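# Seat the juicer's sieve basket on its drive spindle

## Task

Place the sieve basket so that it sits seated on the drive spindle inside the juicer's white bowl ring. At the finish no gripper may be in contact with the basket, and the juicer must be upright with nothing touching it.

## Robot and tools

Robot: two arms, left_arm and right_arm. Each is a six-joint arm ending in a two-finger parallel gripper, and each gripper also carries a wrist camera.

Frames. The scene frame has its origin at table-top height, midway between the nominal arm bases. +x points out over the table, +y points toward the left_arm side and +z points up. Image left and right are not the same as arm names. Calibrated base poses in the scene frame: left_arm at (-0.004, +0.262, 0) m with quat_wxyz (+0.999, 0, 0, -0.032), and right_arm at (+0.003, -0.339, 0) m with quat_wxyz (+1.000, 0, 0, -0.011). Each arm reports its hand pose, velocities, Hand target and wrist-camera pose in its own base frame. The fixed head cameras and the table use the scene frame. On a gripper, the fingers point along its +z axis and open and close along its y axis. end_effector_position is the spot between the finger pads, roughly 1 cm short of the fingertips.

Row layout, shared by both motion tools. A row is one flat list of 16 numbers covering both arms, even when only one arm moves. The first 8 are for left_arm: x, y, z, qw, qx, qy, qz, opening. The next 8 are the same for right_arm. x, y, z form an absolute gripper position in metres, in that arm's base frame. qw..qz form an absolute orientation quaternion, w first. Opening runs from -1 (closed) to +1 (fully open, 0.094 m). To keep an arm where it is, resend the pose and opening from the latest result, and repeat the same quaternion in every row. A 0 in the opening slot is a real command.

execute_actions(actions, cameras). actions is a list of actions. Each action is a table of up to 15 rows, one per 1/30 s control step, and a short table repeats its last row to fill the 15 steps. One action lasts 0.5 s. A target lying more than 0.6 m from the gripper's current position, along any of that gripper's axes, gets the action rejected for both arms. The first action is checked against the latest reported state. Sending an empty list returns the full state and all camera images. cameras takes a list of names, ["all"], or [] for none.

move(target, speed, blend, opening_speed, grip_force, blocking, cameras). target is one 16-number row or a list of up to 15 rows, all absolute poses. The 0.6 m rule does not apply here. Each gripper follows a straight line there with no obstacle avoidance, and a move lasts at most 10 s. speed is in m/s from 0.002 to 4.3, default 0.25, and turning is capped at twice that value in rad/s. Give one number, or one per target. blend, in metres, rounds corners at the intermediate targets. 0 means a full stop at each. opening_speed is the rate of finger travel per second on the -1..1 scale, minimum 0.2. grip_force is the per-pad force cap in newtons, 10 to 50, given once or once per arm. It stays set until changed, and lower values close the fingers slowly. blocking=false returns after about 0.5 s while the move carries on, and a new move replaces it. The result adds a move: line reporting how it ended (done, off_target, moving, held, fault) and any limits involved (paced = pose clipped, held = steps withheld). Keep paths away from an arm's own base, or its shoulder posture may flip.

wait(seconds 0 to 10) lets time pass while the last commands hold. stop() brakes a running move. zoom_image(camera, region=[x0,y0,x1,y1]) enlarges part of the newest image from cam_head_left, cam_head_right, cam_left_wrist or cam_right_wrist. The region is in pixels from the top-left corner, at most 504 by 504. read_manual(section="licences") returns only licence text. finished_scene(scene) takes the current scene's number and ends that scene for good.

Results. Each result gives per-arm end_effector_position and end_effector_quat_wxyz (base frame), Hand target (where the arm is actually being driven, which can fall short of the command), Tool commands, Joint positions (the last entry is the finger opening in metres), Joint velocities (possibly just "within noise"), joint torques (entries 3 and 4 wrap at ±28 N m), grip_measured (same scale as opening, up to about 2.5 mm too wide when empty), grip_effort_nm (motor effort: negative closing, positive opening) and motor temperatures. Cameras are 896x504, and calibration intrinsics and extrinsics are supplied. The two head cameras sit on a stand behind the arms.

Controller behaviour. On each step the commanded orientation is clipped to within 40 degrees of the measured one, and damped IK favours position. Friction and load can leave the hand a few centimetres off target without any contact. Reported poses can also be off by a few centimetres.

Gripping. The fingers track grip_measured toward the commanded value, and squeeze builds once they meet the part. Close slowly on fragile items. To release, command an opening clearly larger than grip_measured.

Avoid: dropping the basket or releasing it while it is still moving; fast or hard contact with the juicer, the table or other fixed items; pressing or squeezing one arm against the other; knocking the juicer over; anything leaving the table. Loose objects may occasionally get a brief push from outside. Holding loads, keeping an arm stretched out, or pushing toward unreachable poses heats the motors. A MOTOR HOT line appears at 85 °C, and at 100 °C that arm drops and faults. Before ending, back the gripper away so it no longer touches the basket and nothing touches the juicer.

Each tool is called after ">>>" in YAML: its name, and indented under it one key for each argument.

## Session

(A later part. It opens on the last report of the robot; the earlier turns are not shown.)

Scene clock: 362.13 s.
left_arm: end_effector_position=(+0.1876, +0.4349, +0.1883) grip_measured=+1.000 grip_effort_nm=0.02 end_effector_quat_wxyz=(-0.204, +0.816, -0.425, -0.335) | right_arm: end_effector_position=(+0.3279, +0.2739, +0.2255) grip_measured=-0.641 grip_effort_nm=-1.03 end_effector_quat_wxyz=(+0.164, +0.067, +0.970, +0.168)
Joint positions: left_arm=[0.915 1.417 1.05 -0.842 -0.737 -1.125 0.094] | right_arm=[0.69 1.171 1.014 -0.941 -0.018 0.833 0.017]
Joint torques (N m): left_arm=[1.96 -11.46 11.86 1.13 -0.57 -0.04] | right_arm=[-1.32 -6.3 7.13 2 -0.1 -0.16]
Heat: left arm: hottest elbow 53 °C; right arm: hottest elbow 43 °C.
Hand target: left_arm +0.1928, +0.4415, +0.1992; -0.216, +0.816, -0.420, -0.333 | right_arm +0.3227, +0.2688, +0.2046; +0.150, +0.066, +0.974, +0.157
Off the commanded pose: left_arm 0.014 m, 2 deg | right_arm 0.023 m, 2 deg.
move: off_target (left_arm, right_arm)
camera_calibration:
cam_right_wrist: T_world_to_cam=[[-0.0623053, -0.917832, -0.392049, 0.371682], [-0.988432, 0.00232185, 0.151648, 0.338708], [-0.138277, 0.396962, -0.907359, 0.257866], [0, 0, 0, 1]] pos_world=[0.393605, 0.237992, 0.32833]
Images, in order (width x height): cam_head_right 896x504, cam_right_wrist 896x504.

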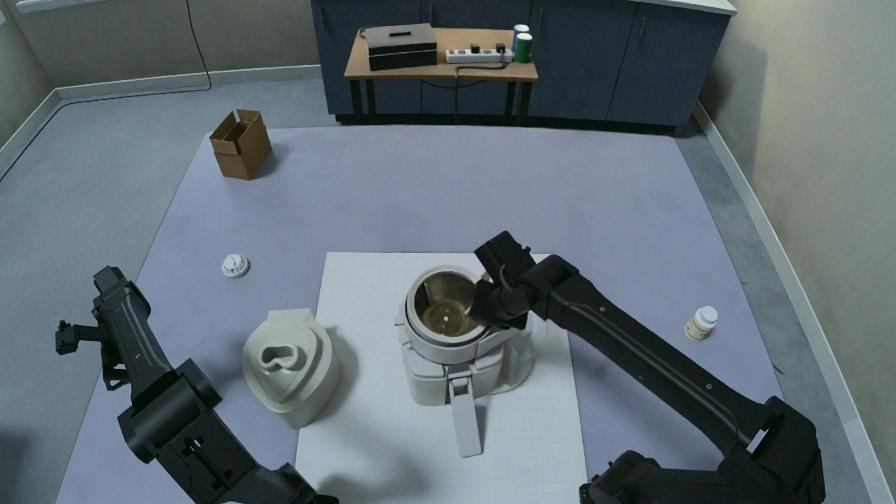

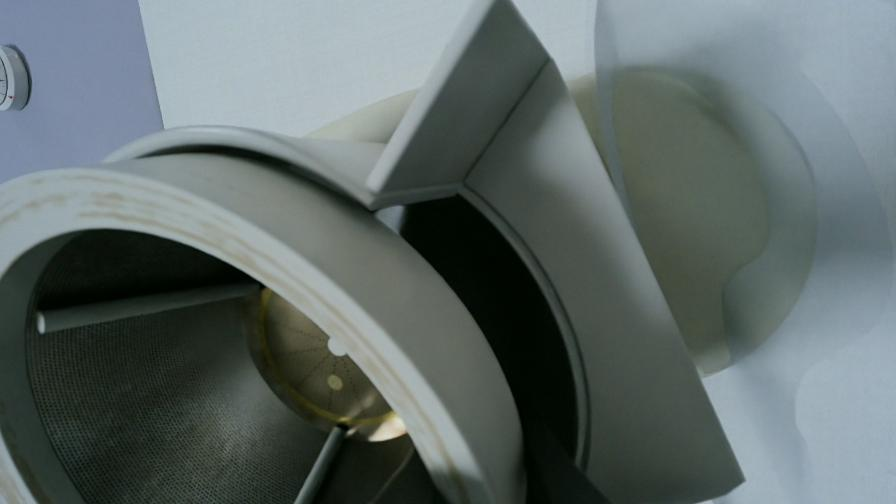

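>>> move:
  target:
    - [0.1929,0.4418,0.1992,-0.216,0.816,-0.420,-0.333,1,0.335,0.272,0.39,0.1497,0.0665,0.974,0.1569,-1]
    - [0.1929,0.4418,0.1992,-0.216,0.816,-0.420,-0.333,1,0.374,-0.05,0.37,0.1308,-0.0654,0.978,0.1497,-1]
    - [0.1929,0.4418,0.1992,-0.216,0.816,-0.420,-0.333,1,0.374,-0.084,0.11,0.1308,-0.0654,0.978,0.1497,-1]
  speed: [0.15,0.3,0.22]
  blend: [0.03,0.05,0]

>>> move:
  target:
    - [0.1929,0.4418,0.1992,-0.216,0.816,-0.420,-0.333,1,0.373,-0.086,0.075,0.1330,-0.0690,0.9803,0.132,-1]
    - [0.1929,0.4418,0.1992,-0.216,0.816,-0.420,-0.333,1,0.373,-0.087,0.060,0.1344,-0.0708,0.9817,0.1155,-1]
  speed: [0.08,0.035]
  blend: [0.003,0]
  cameras: ["cam_head_right","cam_right_wrist"]

>>> zoom_image:
  camera: "cam_head_right"
  region: [380, 240, 680, 400]

Scene clock: 401.57 s.
left_arm: end_effector_position=(+0.1876, +0.4349, +0.1883) grip_measured=+1.000 grip_effort_nm=0.02 end_effector_quat_wxyz=(-0.204, +0.816, -0.425, -0.335) | right_arm: end_effector_position=(+0.3713, -0.0796, +0.1068) grip_measured=-0.641 grip_effort_nm=-1.03 end_effector_quat_wxyz=(+0.118, -0.065, +0.979, +0.152)
Joint positions: left_arm=[0.915 1.417 1.05 -0.842 -0.737 -1.125 0.094] | right_arm=[-0.38 1.372 0.9 -1.011 -0.377 -0.495 0.017]
Joint torques (N m): left_arm=[2.14 -11.69 12.07 0.8 -0.51 -0.05] | right_arm=[-0.97 -8.64 8.39 1.36 -0.62 -0.19]
Heat: left arm: hottest elbow 53 °C; right arm: hottest elbow 42 °C.
Hand target: left_arm +0.1928, +0.4415, +0.1992; -0.216, +0.816, -0.420, -0.333 | right_arm +0.3739, -0.0840, +0.1099; +0.131, -0.065, +0.978, +0.150
Off the commanded pose: left_arm 0.014 m, 2 deg | right_arm 0.006 m, 1 deg.
move: off_target (left_arm)

Scene clock: 402.93 s.
left_arm: end_effector_position=(+0.1876, +0.4349, +0.1883) grip_measured=+1.000 grip_effort_nm=0.02 end_effector_quat_wxyz=(-0.204, +0.816, -0.425, -0.335) | right_arm: end_effector_position=(+0.3745, -0.0878, +0.0696) grip_measured=-0.641 grip_effort_nm=-1.03 end_effector_quat_wxyz=(+0.136, -0.069, +0.981, +0.122)
Joint positions: left_arm=[0.915 1.417 1.05 -0.842 -0.737 -1.125 0.094] | right_arm=[-0.38 1.407 0.825 -0.844 -0.338 -0.495 0.017]
Joint torques (N m): left_arm=[1.61 -11.69 11.81 0.88 -0.47 -0.09] | right_arm=[0.15 -8.06 6.48 2.47 0.27 -0.08]
Heat: left arm: hottest elbow 53 °C; right arm: hottest elbow 42 °C.
Hand target: left_arm +0.1928, +0.4415, +0.1992; -0.216, +0.816, -0.420, -0.333 | right_arm +0.3728, -0.0870, +0.0603; +0.134, -0.071, +0.982, +0.116
Off the commanded pose: left_arm 0.014 m, 2 deg | right_arm 0.010 m, 1 deg.
move: off_target (left_arm)
camera_calibration:
cam_right_wrist: T_world_to_cam=[[0.176438, -0.947518, -0.266608, -0.119308], [-0.955328, -0.230086, 0.185494, 0.374106], [-0.237102, 0.22197, -0.945786, 0.290854], [0, 0, 0, 1]] pos_world=[0.447407, -0.0915306, 0.173883]
Images, in order (width x height): cam_head_right 896x504, cam_right_wrist 896x504.

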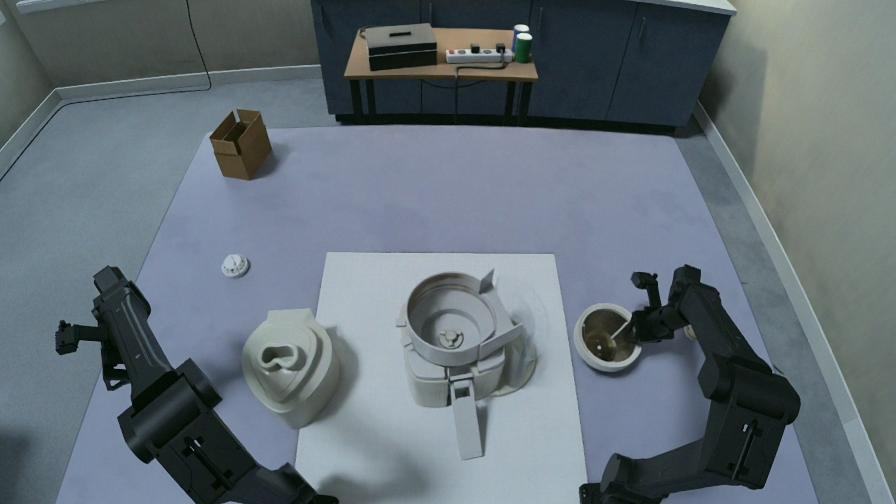

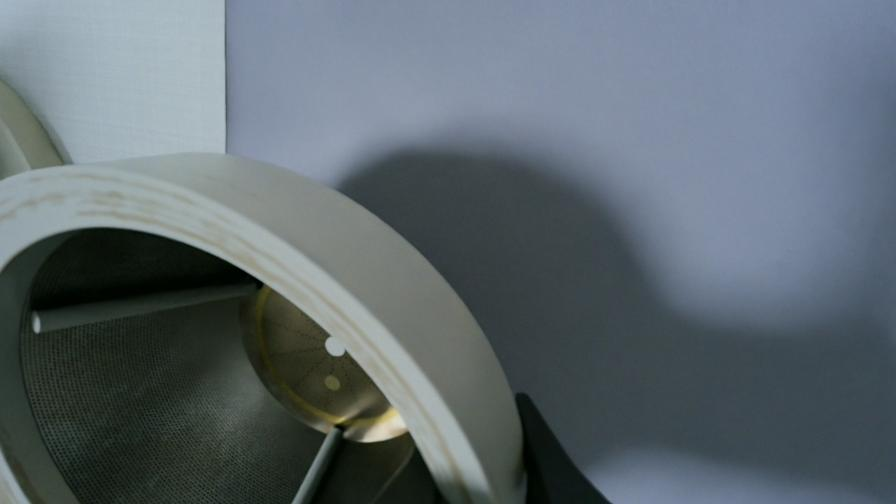

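Scaled by 1.680 from the camera's 896x504 image, which has a finer 1280x720 frame.

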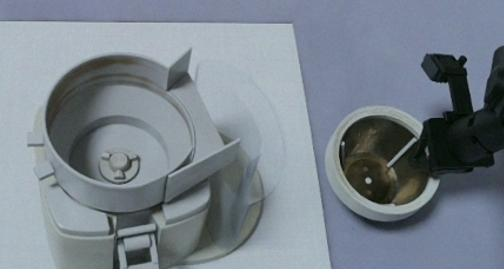

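>>> zoom_image:
  camera: "cam_head_right"
  region: [430, 318, 474, 356]

>>> move:
  target:
    - [0.1929,0.4418,0.1992,-0.216,0.816,-0.420,-0.333,1,0.3735,-0.089,0.064,0.1344,-0.0708,0.9817,0.1155,0]
  speed: 0.1
  opening_speed: 0.6

>>> move:
  target:
    - [0.1929,0.4418,0.1992,-0.216,0.816,-0.420,-0.333,1,0.3755,-0.091,0.15,0.1344,-0.0708,0.9817,0.1155,0]
    - [0.1929,0.4418,0.1992,-0.216,0.816,-0.420,-0.333,1,0.3755,-0.094,0.13,0,-0.0872,0.9962,0,0]
  speed: [0.15,0.25]
  blend: [0.01,0]
  cameras: ["cam_right_wrist"]

Scaled by 11.455 from the camera's 896x504 image, which has a finer 1280x720 frame.

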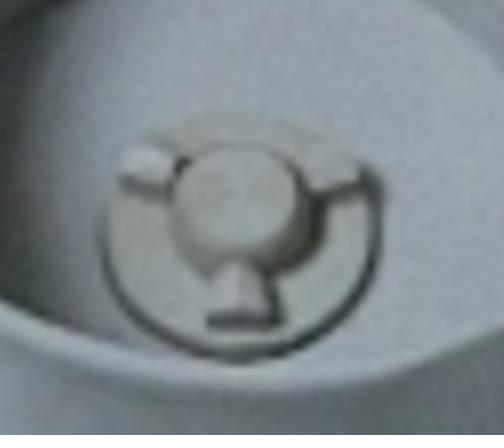

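Scene clock: 416.13 s.
left_arm: end_effector_position=(+0.1876, +0.4349, +0.1883) grip_measured=+1.000 grip_effort_nm=0.02 end_effector_quat_wxyz=(-0.204, +0.816, -0.425, -0.335) | right_arm: end_effector_position=(+0.3747, -0.0897, +0.0691) grip_measured=-0.003 grip_effort_nm=0.10 end_effector_quat_wxyz=(+0.135, -0.069, +0.982, +0.117)
Joint positions: left_arm=[0.915 1.417 1.05 -0.842 -0.737 -1.125 0.094] | right_arm=[-0.38 1.407 0.825 -0.841 -0.328 -0.495 0.047]
Joint torques (N m): left_arm=[1.38 -11.34 11.79 0.92 -0.52 -0.01] | right_arm=[-0.32 -8.18 7.16 1.62 -0.21 -0.13]
Heat: left arm: hottest elbow 53 °C; right arm: hottest elbow 40 °C.
Hand target: left_arm +0.1928, +0.4415, +0.1992; -0.216, +0.816, -0.420, -0.333 | right_arm +0.3735, -0.0890, +0.0642; +0.134, -0.071, +0.982, +0.115
Off the commanded pose: left_arm 0.014 m, 2 deg | right_arm 0.005 m, 0 deg.
move: off_target (left_arm)

Scene clock: 418.13 s.
left_arm: end_effector_position=(+0.1876, +0.4349, +0.1883) grip_measured=+1.000 grip_effort_nm=0.02 end_effector_quat_wxyz=(-0.204, +0.816, -0.425, -0.335) | right_arm: end_effector_position=(+0.3531, -0.0916, +0.1115) grip_measured=-0.002 grip_effort_nm=0.10 end_effector_quat_wxyz=(-0.018, -0.088, +0.996, +0.008)
Joint positions: left_arm=[0.915 1.417 1.05 -0.842 -0.737 -1.125 0.094] | right_arm=[-0.254 1.405 0.984 -1.191 -0.003 -0.431 0.047]
Joint torques (N m): left_arm=[2.08 -11.4 11.93 1.01 -0.44 -0.05] | right_arm=[0.32 -7.3 13.52 0.21 0.09 0.07]
Heat: left arm: hottest elbow 53 °C; right arm: hottest elbow 41 °C.
Hand target: left_arm +0.1928, +0.4415, +0.1992; -0.216, +0.816, -0.420, -0.333 | right_arm +0.3744, -0.0936, +0.1301; +0.001, -0.087, +0.996, +0.000
Off the commanded pose: left_arm 0.014 m, 2 deg | right_arm 0.029 m, 2 deg.
move: off_target (left_arm, right_arm)
camera_calibration:
cam_right_wrist: T_world_to_cam=[[0.169678, -0.983137, -0.0682054, -0.130928], [-0.846333, -0.180826, 0.501021, 0.275836], [-0.504905, -0.0272878, -0.862743, 0.388697], [0, 0, 0, 1]] pos_world=[0.45192, -0.0682354, 0.188216]
Images, in order (width x height): cam_right_wrist 896x504.

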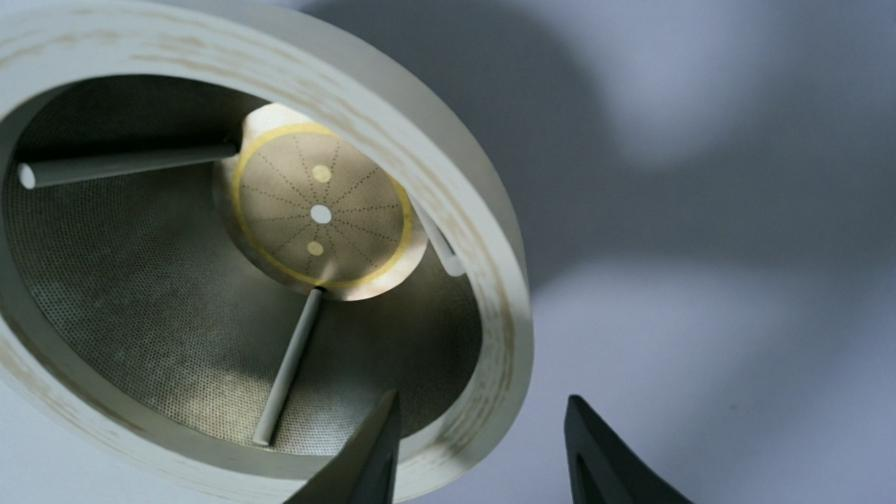

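>>> move:
  target:
    - [0.1929,0.4418,0.1992,-0.216,0.816,-0.420,-0.333,1,0.380,-0.094,0.115,0,-0.0872,0.9962,0,0]
    - [0.1929,0.4418,0.1992,-0.216,0.816,-0.420,-0.333,1,0.377,-0.094,0.074,0,-0.0872,0.9962,0,0]
  speed: 0.12
  cameras: ["cam_right_wrist","cam_head_right"]

Scene clock: 429.30 s.
left_arm: end_effector_position=(+0.1876, +0.4349, +0.1883) grip_measured=+1.000 grip_effort_nm=0.02 end_effector_quat_wxyz=(-0.204, +0.816, -0.425, -0.335) | right_arm: end_effector_position=(+0.3762, -0.0973, +0.0789) grip_measured=-0.002 grip_effort_nm=0.10 end_effector_quat_wxyz=(+0.000, -0.087, +0.996, +0.001)
Joint positions: left_arm=[0.915 1.417 1.05 -0.842 -0.737 -1.125 0.094] | right_arm=[-0.253 1.481 0.97 -1.06 -0.002 -0.427 0.047]
Joint torques (N m): left_arm=[1.96 -11.34 11.77 0.73 -0.52 -0.1] | right_arm=[0.15 -8.82 7.47 1.39 0.04 0.04]
Heat: left arm: hottest elbow 53 °C; right arm: hottest elbow 42 °C.
Hand target: left_arm +0.1928, +0.4415, +0.1992; -0.216, +0.816, -0.420, -0.333 | right_arm +0.3769, -0.0940, +0.0741; +0.000, -0.087, +0.996, +0.000
Off the commanded pose: left_arm 0.014 m, 2 deg | right_arm 0.006 m, 0 deg.
move: off_target (left_arm)
camera_calibration:
cam_right_wrist: T_world_to_cam=[[0.169766, -0.984162, -0.0510262, -0.14419], [-0.865463, -0.173655, 0.469913, 0.321097], [-0.471332, -0.0356141, -0.881237, 0.36004], [0, 0, 0, 1]] pos_world=[0.472074, -0.0733238, 0.159036]
Images, in order (width x height): cam_head_right 896x504, cam_right_wrist 896x504.

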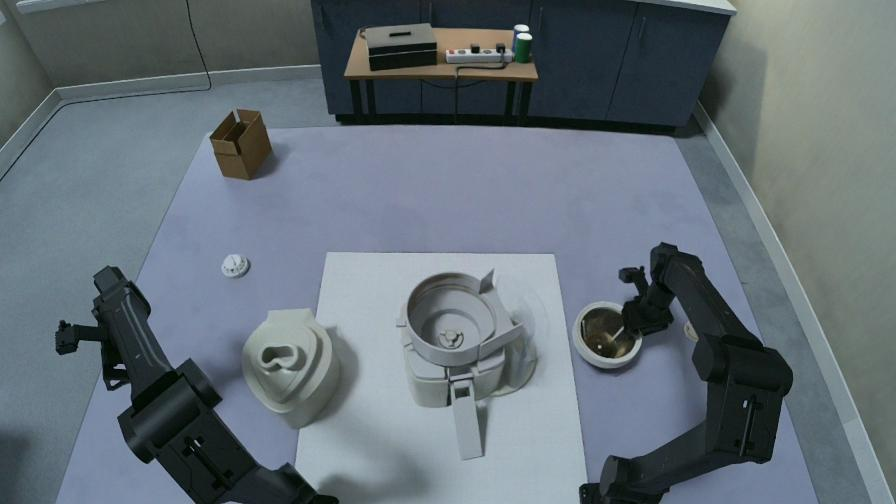

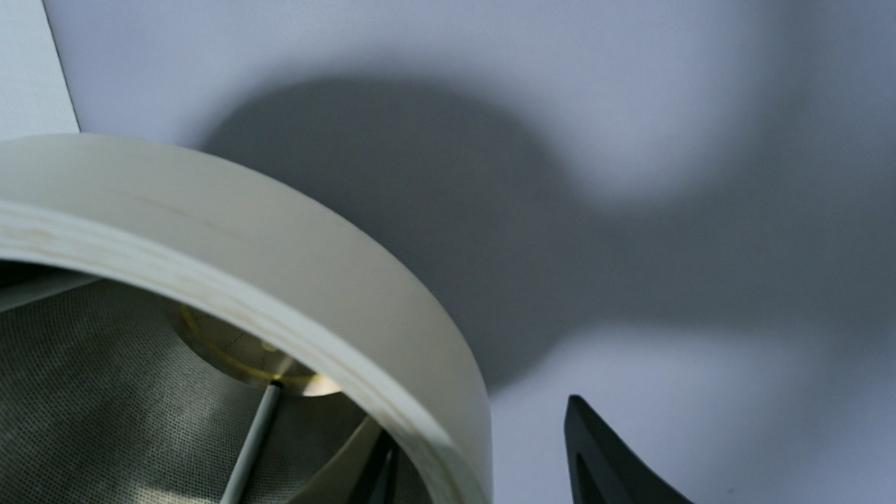

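>>> move:
  target:
    - [0.1929,0.4418,0.1992,-0.216,0.816,-0.420,-0.333,1,0.377,-0.088,0.069,0,-0.0872,0.9962,0,0]
    - [0.1929,0.4418,0.1992,-0.216,0.816,-0.420,-0.333,1,0.377,-0.090,0.068,0,-0.0872,0.9962,0,-1]
  speed: 0.1
  opening_speed: 0.6
  cameras: ["cam_right_wrist"]

Scene clock: 436.60 s.
left_arm: end_effector_position=(+0.1876, +0.4349, +0.1883) grip_measured=+1.000 grip_effort_nm=0.02 end_effector_quat_wxyz=(-0.204, +0.816, -0.425, -0.335) | right_arm: end_effector_position=(+0.3778, -0.0914, +0.0752) grip_measured=-0.581 grip_effort_nm=-1.03 end_effector_quat_wxyz=(+0.004, -0.088, +0.996, +0.003)
Joint positions: left_arm=[0.915 1.417 1.05 -0.842 -0.737 -1.125 0.094] | right_arm=[-0.24 1.483 0.96 -1.042 -0.008 -0.416 0.02]
Joint torques (N m): left_arm=[2.26 -11.87 11.96 0.94 -0.49 -0.05] | right_arm=[-0.09 -8.29 7.41 1.32 0.33 0]
Heat: left arm: hottest elbow 53 °C; right arm: hottest elbow 41 °C.
Hand target: left_arm +0.1928, +0.4415, +0.1992; -0.216, +0.816, -0.420, -0.333 | right_arm +0.3768, -0.0900, +0.0682; +0.000, -0.087, +0.996, +0.000
Off the commanded pose: left_arm 0.014 m, 2 deg | right_arm 0.007 m, 1 deg.
move: off_target (left_arm)
camera_calibration:
cam_right_wrist: T_world_to_cam=[[0.171363, -0.983726, -0.0540194, -0.13914], [-0.868873, -0.176748, 0.462406, 0.326783], [-0.464428, -0.0323033, -0.885021, 0.355673], [0, 0, 0, 1]] pos_world=[0.472961, -0.0676283, 0.156156]
Images, in order (width x height): cam_right_wrist 896x504.

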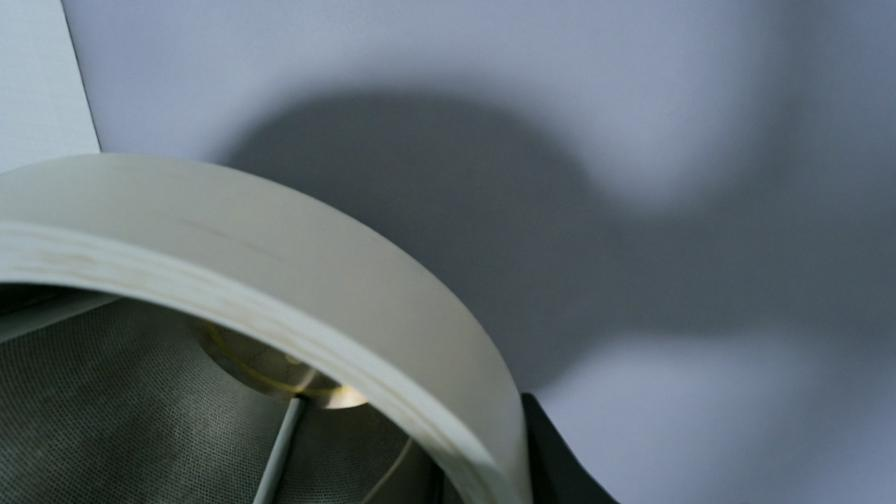

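>>> move:
  target:
    - [0.1929,0.4418,0.1992,-0.216,0.816,-0.420,-0.333,1,0.385,-0.08,0.39,-0.0114,-0.0864,0.9876,0.13,-1]
    - [0.1929,0.4418,0.1992,-0.216,0.816,-0.420,-0.333,1,0.315,0.264,0.39,0.0068,0.0519,0.99,0.1303,-1]
    - [0.1929,0.4418,0.1992,-0.216,0.816,-0.420,-0.333,1,0.310,0.268,0.285,0.0068,0.0519,0.99,0.1303,-1]
  blend: [0.03,0.02,0]
  speed: [0.2,0.25,0.15]
  cameras: ["cam_head_right","cam_right_wrist"]

>>> zoom_image:
  camera: "cam_head_right"
  region: [380, 240, 540, 380]

Scene clock: 450.67 s.
left_arm: end_effector_position=(+0.1876, +0.4349, +0.1883) grip_measured=+1.000 grip_effort_nm=0.02 end_effector_quat_wxyz=(-0.204, +0.816, -0.425, -0.335) | right_arm: end_effector_position=(+0.3134, +0.2637, +0.2746) grip_measured=-0.647 grip_effort_nm=-1.03 end_effector_quat_wxyz=(-0.009, +0.055, +0.992, +0.116)
Joint positions: left_arm=[0.915 1.417 1.05 -0.842 -0.737 -1.125 0.094] | right_arm=[0.619 1.32 1.328 -1.445 -0.192 0.743 0.017]
Joint torques (N m): left_arm=[1.61 -12.16 11.82 0.88 -0.5 -0.07] | right_arm=[0.97 -10.23 9.57 1.8 -0.11 0.07]
Heat: left arm: hottest elbow 53 °C; right arm: hottest elbow 42 °C.
Hand target: left_arm +0.1928, +0.4415, +0.1992; -0.216, +0.816, -0.420, -0.333 | right_arm +0.3100, +0.2678, +0.2850; +0.006, +0.052, +0.990, +0.130
Off the commanded pose: left_arm 0.014 m, 2 deg | right_arm 0.012 m, 2 deg.
move: off_target (left_arm, right_arm)
camera_calibration:
cam_right_wrist: T_world_to_cam=[[-0.114648, -0.954115, -0.276622, 0.374963], [-0.876707, -0.0337706, 0.479838, 0.20128], [-0.467163, 0.297529, -0.832608, 0.413302], [0, 0, 0, 1]] pos_world=[0.412532, 0.241586, 0.351259]
Images, in order (width x height): cam_head_right 896x504, cam_right_wrist 896x504.

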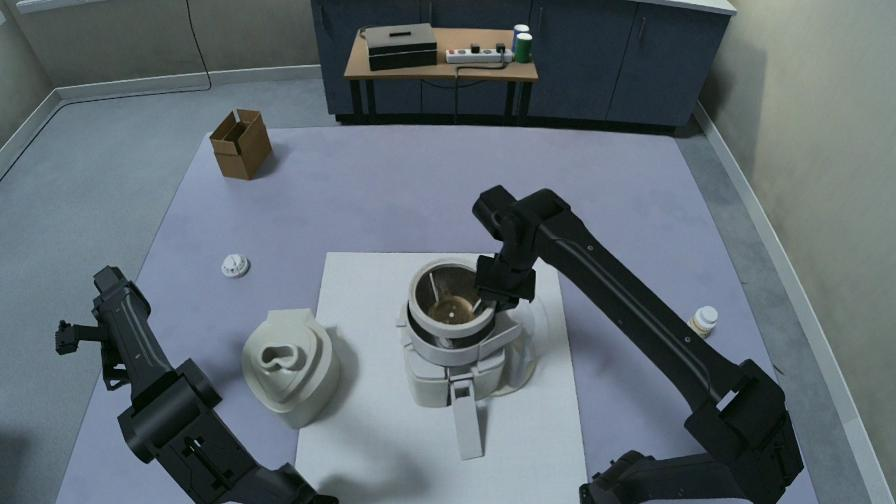

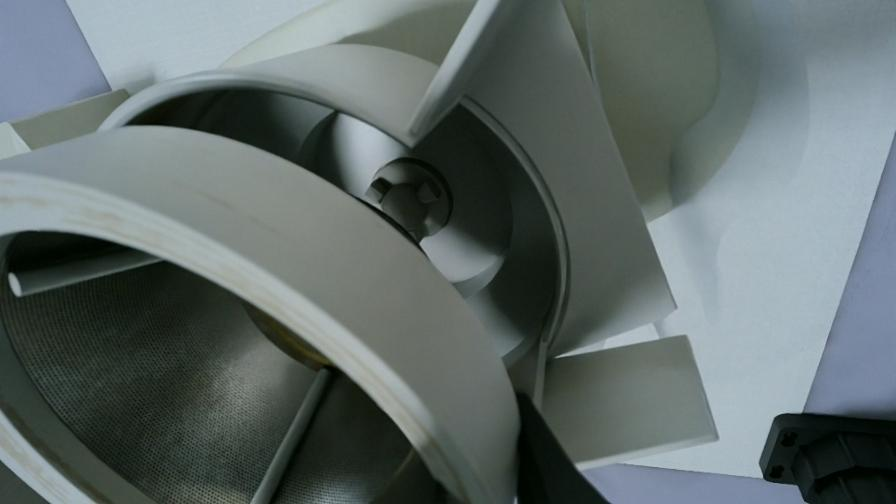

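Scaled by 3.150 from the camera's 896x504 image, which has a finer 1280x720 frame.

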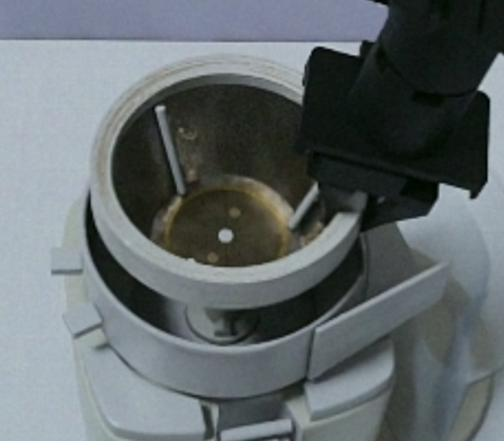

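>>> move:
  target: [0.1929,0.4418,0.1992,-0.216,0.816,-0.420,-0.333,1,0.317,0.267,0.28,0.0431,-0.0283,0.9898,0.1319,-1]
  speed: 0.15
  cameras: ["cam_head_right","cam_right_wrist"]

>>> zoom_image:
  camera: "cam_head_right"
  region: [380, 240, 540, 380]

Scene clock: 470.10 s.
left_arm: end_effector_position=(+0.1876, +0.4349, +0.1883) grip_measured=+1.000 grip_effort_nm=0.02 end_effector_quat_wxyz=(-0.204, +0.816, -0.425, -0.335) | right_arm: end_effector_position=(+0.3200, +0.2627, +0.2691) grip_measured=-0.647 grip_effort_nm=-1.03 end_effector_quat_wxyz=(+0.025, -0.015, +0.993, +0.118)
Joint positions: left_arm=[0.915 1.417 1.05 -0.842 -0.737 -1.125 0.094] | right_arm=[0.619 1.305 1.297 -1.386 -0.165 0.604 0.017]
Joint torques (N m): left_arm=[1.03 -11.69 12.16 1.03 -0.53 -0.03] | right_arm=[1.14 -10.58 9.62 1.85 -0.17 -0.22]
Motor temperatures (°C): left_arm=[25 35 54 26 25 26 27] | right_arm=[25 30 43 23 26 25 28]
Heat: left arm: hottest elbow 54 °C; right arm: hottest elbow 43 °C.
Hand target: left_arm +0.1928, +0.4415, +0.1992; -0.216, +0.816, -0.420, -0.333 | right_arm +0.3169, +0.2668, +0.2800; +0.043, -0.028, +0.990, +0.132
Off the commanded pose: left_arm 0.014 m, 2 deg | right_arm 0.012 m, 3 deg.
move: off_target (left_arm, right_arm)
camera_calibration:
cam_right_wrist: T_world_to_cam=[[0.033888, -0.959219, -0.280624, 0.328141], [-0.901949, -0.150303, 0.404842, 0.26859], [-0.430511, 0.239389, -0.87026, 0.425793], [0, 0, 0, 1]] pos_world=[0.414443, 0.253199, 0.353898]
Images, in order (width x height): cam_head_right 896x504, cam_right_wrist 896x504.

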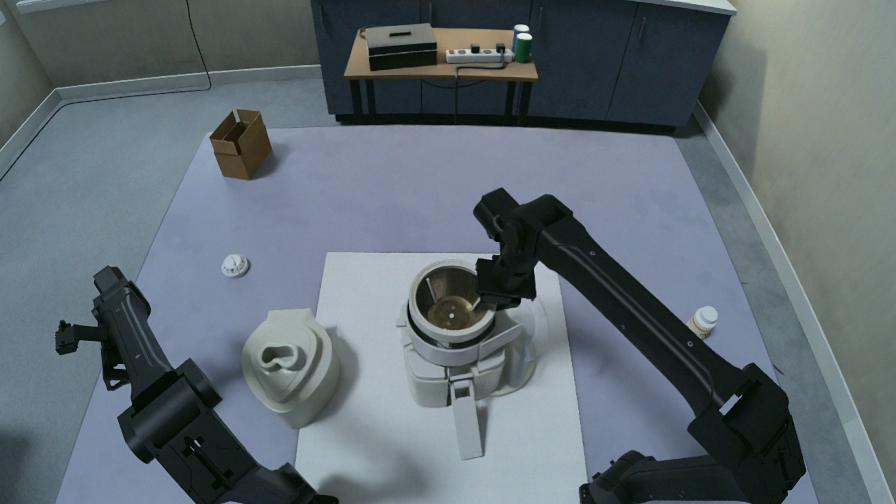

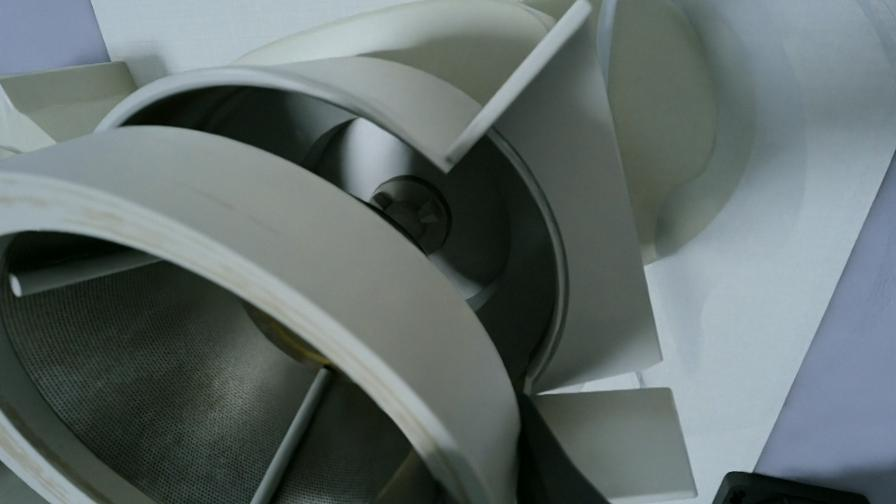

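Scaled by 3.150 from the camera's 896x504 image, which has a finer 1280x720 frame.

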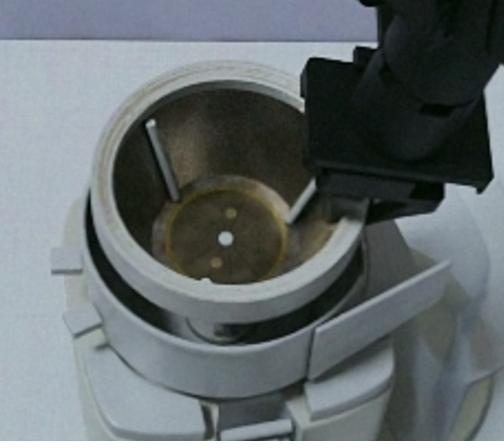

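>>> move:
  target: [0.1929,0.4418,0.1992,-0.216,0.816,-0.420,-0.333,1,0.317,0.267,0.246,0.041,-0.0456,0.9894,0.1312,-1]
  speed: 0.09
  cameras: ["cam_head_right","cam_right_wrist"]

>>> zoom_image:
  camera: "cam_head_right"
  region: [380, 240, 540, 380]

Scene clock: 478.60 s.
left_arm: end_effector_position=(+0.1876, +0.4349, +0.1883) grip_measured=+1.000 grip_effort_nm=0.02 end_effector_quat_wxyz=(-0.204, +0.816, -0.425, -0.335) | right_arm: end_effector_position=(+0.3197, +0.2628, +0.2402) grip_measured=-0.647 grip_effort_nm=-1.03 end_effector_quat_wxyz=(+0.030, -0.032, +0.992, +0.121)
Joint positions: left_arm=[0.915 1.417 1.05 -0.842 -0.737 -1.125 0.094] | right_arm=[0.619 1.302 1.218 -1.3 -0.166 0.571 0.017]
Joint torques (N m): left_arm=[1.79 -11.46 11.9 0.8 -0.47 -0.08] | right_arm=[0.26 -9.52 9.4 1.76 -0.32 -0.27]
Heat: left arm: hottest elbow 54 °C; right arm: hottest elbow 42 °C.
Hand target: left_arm +0.1928, +0.4415, +0.1992; -0.216, +0.816, -0.420, -0.333 | right_arm +0.3170, +0.2669, +0.2461; +0.041, -0.045, +0.989, +0.131
Off the commanded pose: left_arm 0.014 m, 2 deg | right_arm 0.008 m, 2 deg.
move: off_target (left_arm)
camera_calibration:
cam_right_wrist: T_world_to_cam=[[0.0689442, -0.956231, -0.284374, 0.30902], [-0.90219, -0.181425, 0.391328, 0.291515], [-0.425793, 0.22958, -0.875211, 0.402678], [0, 0, 0, 1]] pos_world=[0.413154, 0.255936, 0.326227]
Images, in order (width x height): cam_head_right 896x504, cam_right_wrist 896x504.

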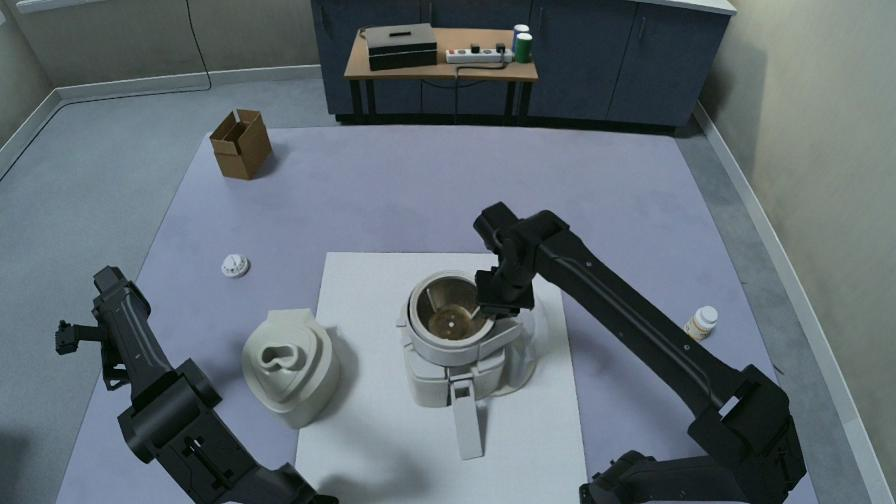

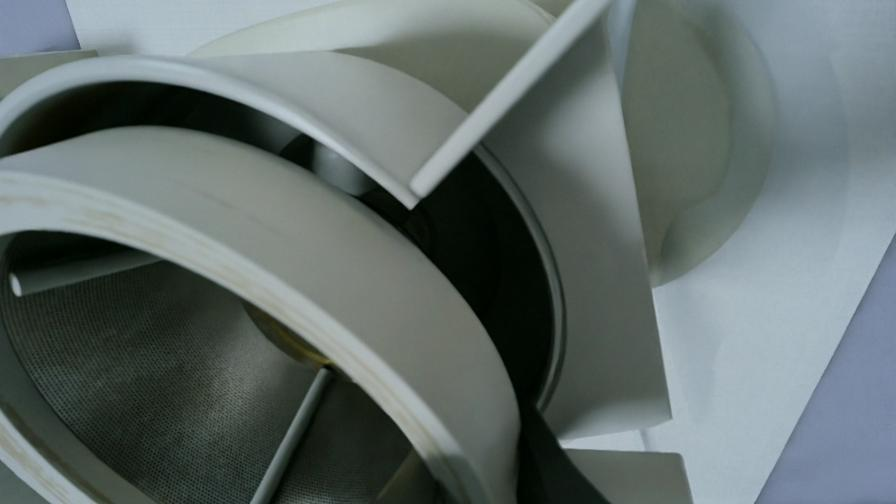

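Scaled by 3.150 from the camera's 896x504 image, which has a finer 1280x720 frame.

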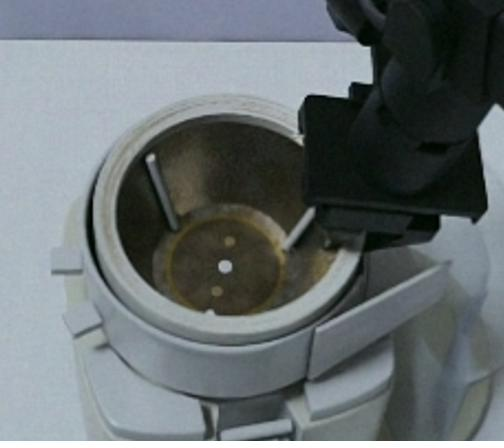

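>>> move:
  target: [0.1929,0.4418,0.1992,-0.216,0.816,-0.420,-0.333,1,0.317,0.267,0.202,0.041,-0.0456,0.9894,0.1312,-1]
  speed: 0.06
  cameras: ["cam_head_right","cam_right_wrist"]

>>> zoom_image:
  camera: "cam_head_right"
  region: [380, 240, 540, 380]

Scene clock: 488.60 s.
left_arm: end_effector_position=(+0.1876, +0.4349, +0.1883) grip_measured=+1.000 grip_effort_nm=0.02 end_effector_quat_wxyz=(-0.204, +0.816, -0.425, -0.335) | right_arm: end_effector_position=(+0.3222, +0.2658, +0.2110) grip_measured=-0.648 grip_effort_nm=-1.03 end_effector_quat_wxyz=(+0.044, -0.034, +0.990, +0.133)
Joint positions: left_arm=[0.915 1.417 1.05 -0.842 -0.737 -1.125 0.094] | right_arm=[0.619 1.299 1.133 -1.181 -0.172 0.57 0.017]
Joint torques (N m): left_arm=[1.96 -11.52 11.79 0.87 -0.49 -0.06] | right_arm=[0.56 -8.35 7.84 1.69 -0.09 -0.24]
Heat: left arm: hottest elbow 54 °C; right arm: hottest elbow 42 °C.
Hand target: left_arm +0.1928, +0.4415, +0.1992; -0.216, +0.816, -0.420, -0.333 | right_arm +0.3170, +0.2668, +0.2021; +0.041, -0.045, +0.989, +0.131
Off the commanded pose: left_arm 0.014 m, 2 deg | right_arm 0.011 m, 1 deg.
move: off_target (left_arm, right_arm)
camera_calibration:
cam_right_wrist: T_world_to_cam=[[0.0791523, -0.948383, -0.307092, 0.302767], [-0.911998, -0.193271, 0.361808, 0.318225], [-0.402485, 0.25143, -0.880221, 0.365331], [0, 0, 0, 1]] pos_world=[0.413296, 0.256788, 0.299413]
Images, in order (width x height): cam_head_right 896x504, cam_right_wrist 896x504.

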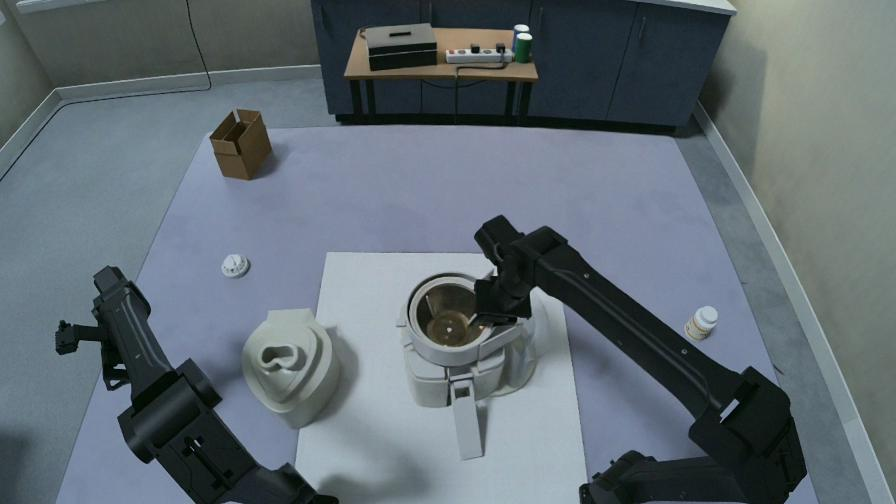

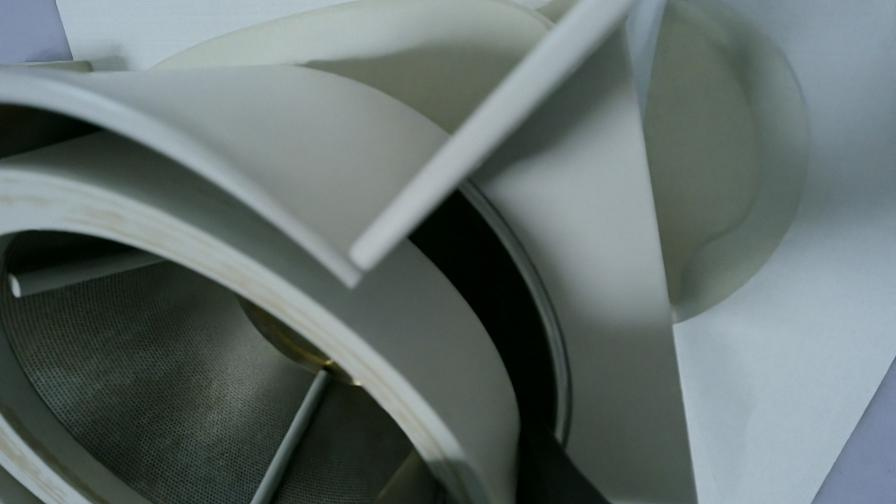

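Scaled by 3.150 from the camera's 896x504 image, which has a finer 1280x720 frame.

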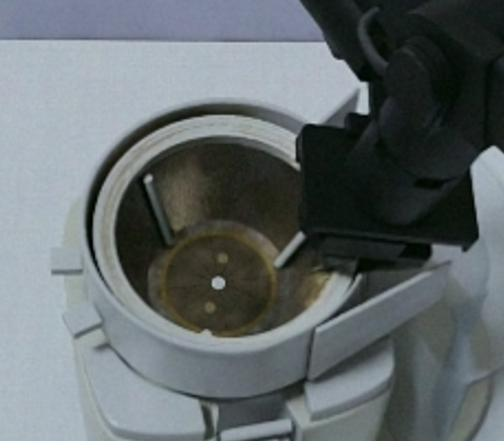

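>>> move:
  target: [0.1929,0.4418,0.1992,-0.216,0.816,-0.420,-0.333,1,0.314,0.264,0.222,0.041,-0.0456,0.9894,0.1312,-1]
  speed: 0.06
  cameras: ["cam_head_right"]

>>> zoom_image:
  camera: "cam_head_right"
  region: [380, 240, 540, 380]

Scene clock: 496.10 s.
left_arm: end_effector_position=(+0.1876, +0.4349, +0.1883) grip_measured=+1.000 grip_effort_nm=0.02 end_effector_quat_wxyz=(-0.204, +0.816, -0.425, -0.335) | right_arm: end_effector_position=(+0.3204, +0.2644, +0.2115) grip_measured=-0.648 grip_effort_nm=-1.03 end_effector_quat_wxyz=(+0.042, -0.033, +0.990, +0.131)
Joint positions: left_arm=[0.915 1.417 1.05 -0.842 -0.737 -1.125 0.094] | right_arm=[0.619 1.297 1.133 -1.19 -0.171 0.571 0.017]
Joint torques (N m): left_arm=[1.49 -11.28 11.85 0.92 -0.49 -0.07] | right_arm=[-0.03 -9.47 10.67 -0.32 -0.15 -0.26]
Heat: left arm: hottest elbow 54 °C; right arm: hottest elbow 42 °C.
Hand target: left_arm +0.1928, +0.4415, +0.1992; -0.216, +0.816, -0.420, -0.333 | right_arm +0.3141, +0.2639, +0.2218; +0.041, -0.045, +0.989, +0.131
Off the commanded pose: left_arm 0.014 m, 2 deg | right_arm 0.012 m, 1 deg.
move: off_target (left_arm, right_arm)
Images, in order (width x height): cam_head_right 896x504.

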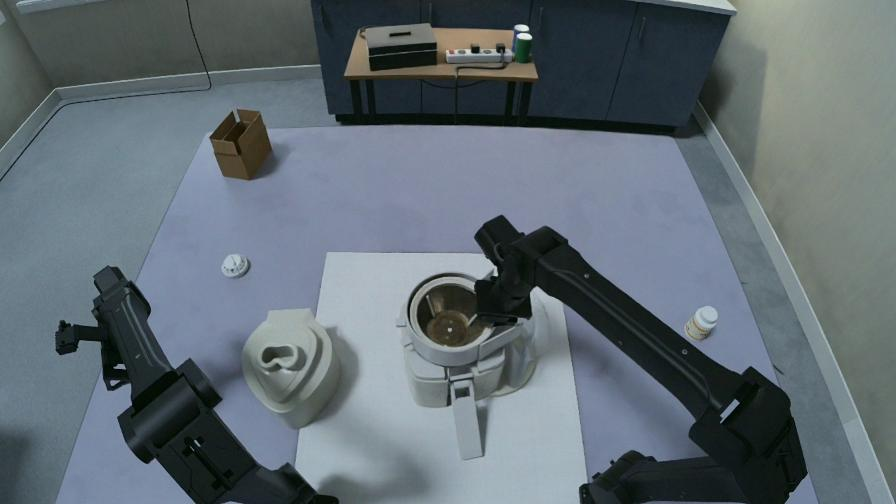

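Scaled by 3.150 from the camera's 896x504 image, which has a finer 1280x720 frame.

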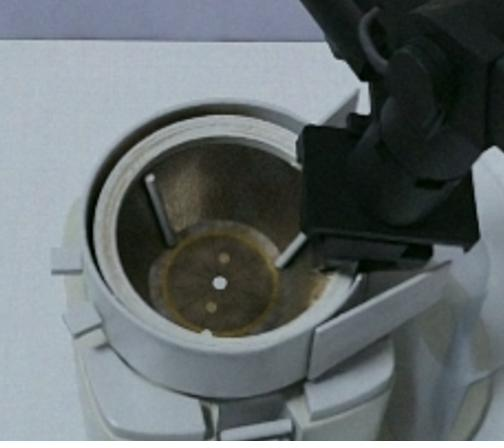

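>>> move:
  target:
    - [0.1929,0.4418,0.1992,-0.216,0.816,-0.420,-0.333,1,0.312,0.259,0.242,0.041,-0.0456,0.9894,0.1312,-1]
    - [0.1929,0.4418,0.1992,-0.216,0.816,-0.420,-0.333,1,0.312,0.260,0.218,0.041,-0.0456,0.9894,0.1312,-1]
  speed: 0.06
  cameras: ["cam_head_right","cam_head_left"]

>>> zoom_image:
  camera: "cam_head_right"
  region: [380, 240, 540, 380]

Scene clock: 503.53 s.
left_arm: end_effector_position=(+0.1876, +0.4349, +0.1883) grip_measured=+1.000 grip_effort_nm=0.02 end_effector_quat_wxyz=(-0.204, +0.816, -0.425, -0.335) | right_arm: end_effector_position=(+0.3129, +0.2588, +0.2121) grip_measured=-0.648 grip_effort_nm=-1.03 end_effector_quat_wxyz=(+0.030, -0.034, +0.991, +0.122)
Joint positions: left_arm=[0.915 1.417 1.05 -0.842 -0.737 -1.125 0.094] | right_arm=[0.619 1.29 1.133 -1.226 -0.17 0.568 0.017]
Joint torques (N m): left_arm=[1.26 -11.52 11.73 0.83 -0.45 -0.05] | right_arm=[-0.5 -9.7 9.21 1.57 -0.22 -0.29]
Heat: left arm: hottest elbow 54 °C; right arm: hottest elbow 43 °C.
Hand target: left_arm +0.1928, +0.4415, +0.1992; -0.216, +0.816, -0.420, -0.333 | right_arm +0.3120, +0.2599, +0.2180; +0.041, -0.046, +0.990, +0.131
Off the commanded pose: left_arm 0.014 m, 2 deg | right_arm 0.006 m, 2 deg.
move: off_target (left_arm)
Images, in order (width x height): cam_head_left 896x504, cam_head_right 896x504.

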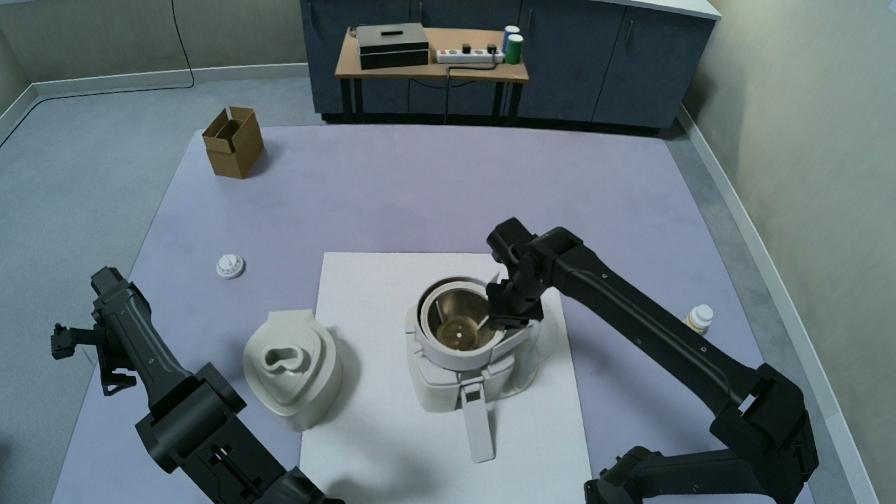

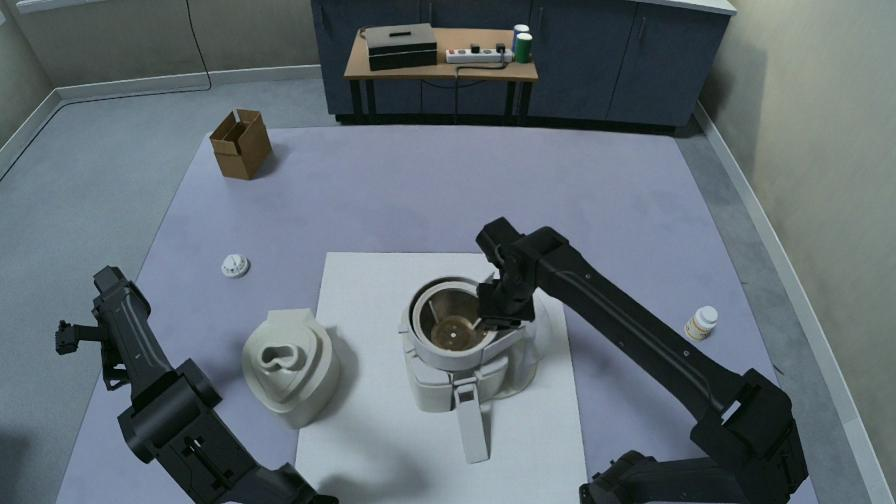

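Scaled by 3.150 from the camera's 896x504 image, which has a finer 1280x720 frame.

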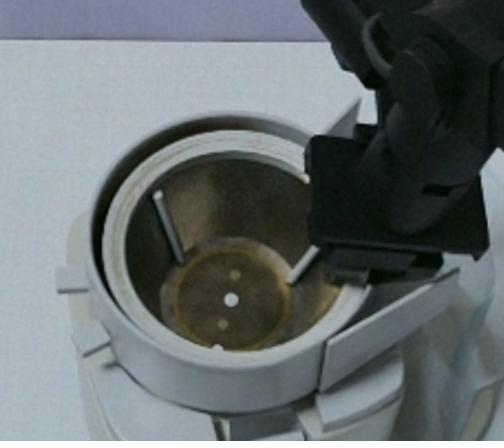

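>>> move:
  target: [0.1929,0.4418,0.1992,-0.216,0.816,-0.420,-0.333,1,0.310,0.258,0.196,0.041,-0.0456,0.9894,0.1312,-1]
  speed: 0.06
  cameras: ["cam_head_right"]

>>> zoom_image:
  camera: "cam_head_right"
  region: [380, 240, 540, 380]

Scene clock: 510.47 s.
left_arm: end_effector_position=(+0.1876, +0.4349, +0.1883) grip_measured=+1.000 grip_effort_nm=0.02 end_effector_quat_wxyz=(-0.204, +0.816, -0.425, -0.335) | right_arm: end_effector_position=(+0.3135, +0.2605, +0.2075) grip_measured=-0.649 grip_effort_nm=-1.03 end_effector_quat_wxyz=(+0.042, -0.037, +0.989, +0.134)
Joint positions: left_arm=[0.915 1.417 1.05 -0.842 -0.737 -1.125 0.094] | right_arm=[0.619 1.276 1.103 -1.178 -0.176 0.565 0.016]
Joint torques (N m): left_arm=[1.85 -11.63 11.66 0.84 -0.54 -0.09] | right_arm=[-0.62 -8.23 7.02 2.09 0 -0.25]
Heat: left arm: hottest elbow 54 °C; right arm: hottest elbow 43 °C.
Hand target: left_arm +0.1928, +0.4415, +0.1992; -0.216, +0.816, -0.420, -0.333 | right_arm +0.3099, +0.2578, +0.1961; +0.041, -0.045, +0.990, +0.131
Off the commanded pose: left_arm 0.014 m, 2 deg | right_arm 0.012 m, 1 deg.
move: off_target (left_arm, right_arm)
Images, in order (width x height): cam_head_right 896x504.

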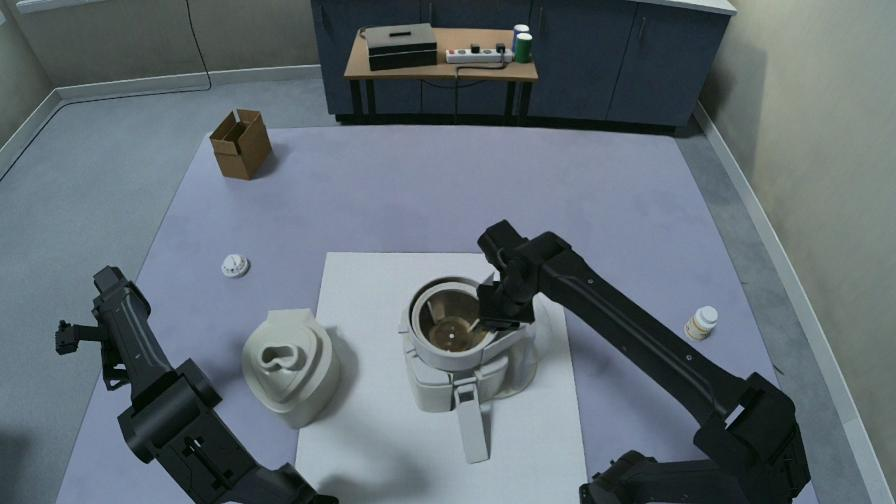

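Scaled by 3.150 from the camera's 896x504 image, which has a finer 1280x720 frame.

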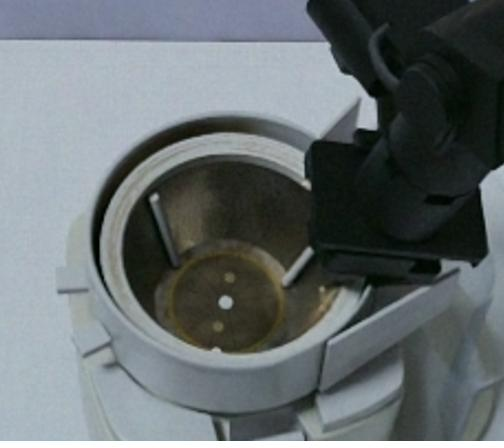

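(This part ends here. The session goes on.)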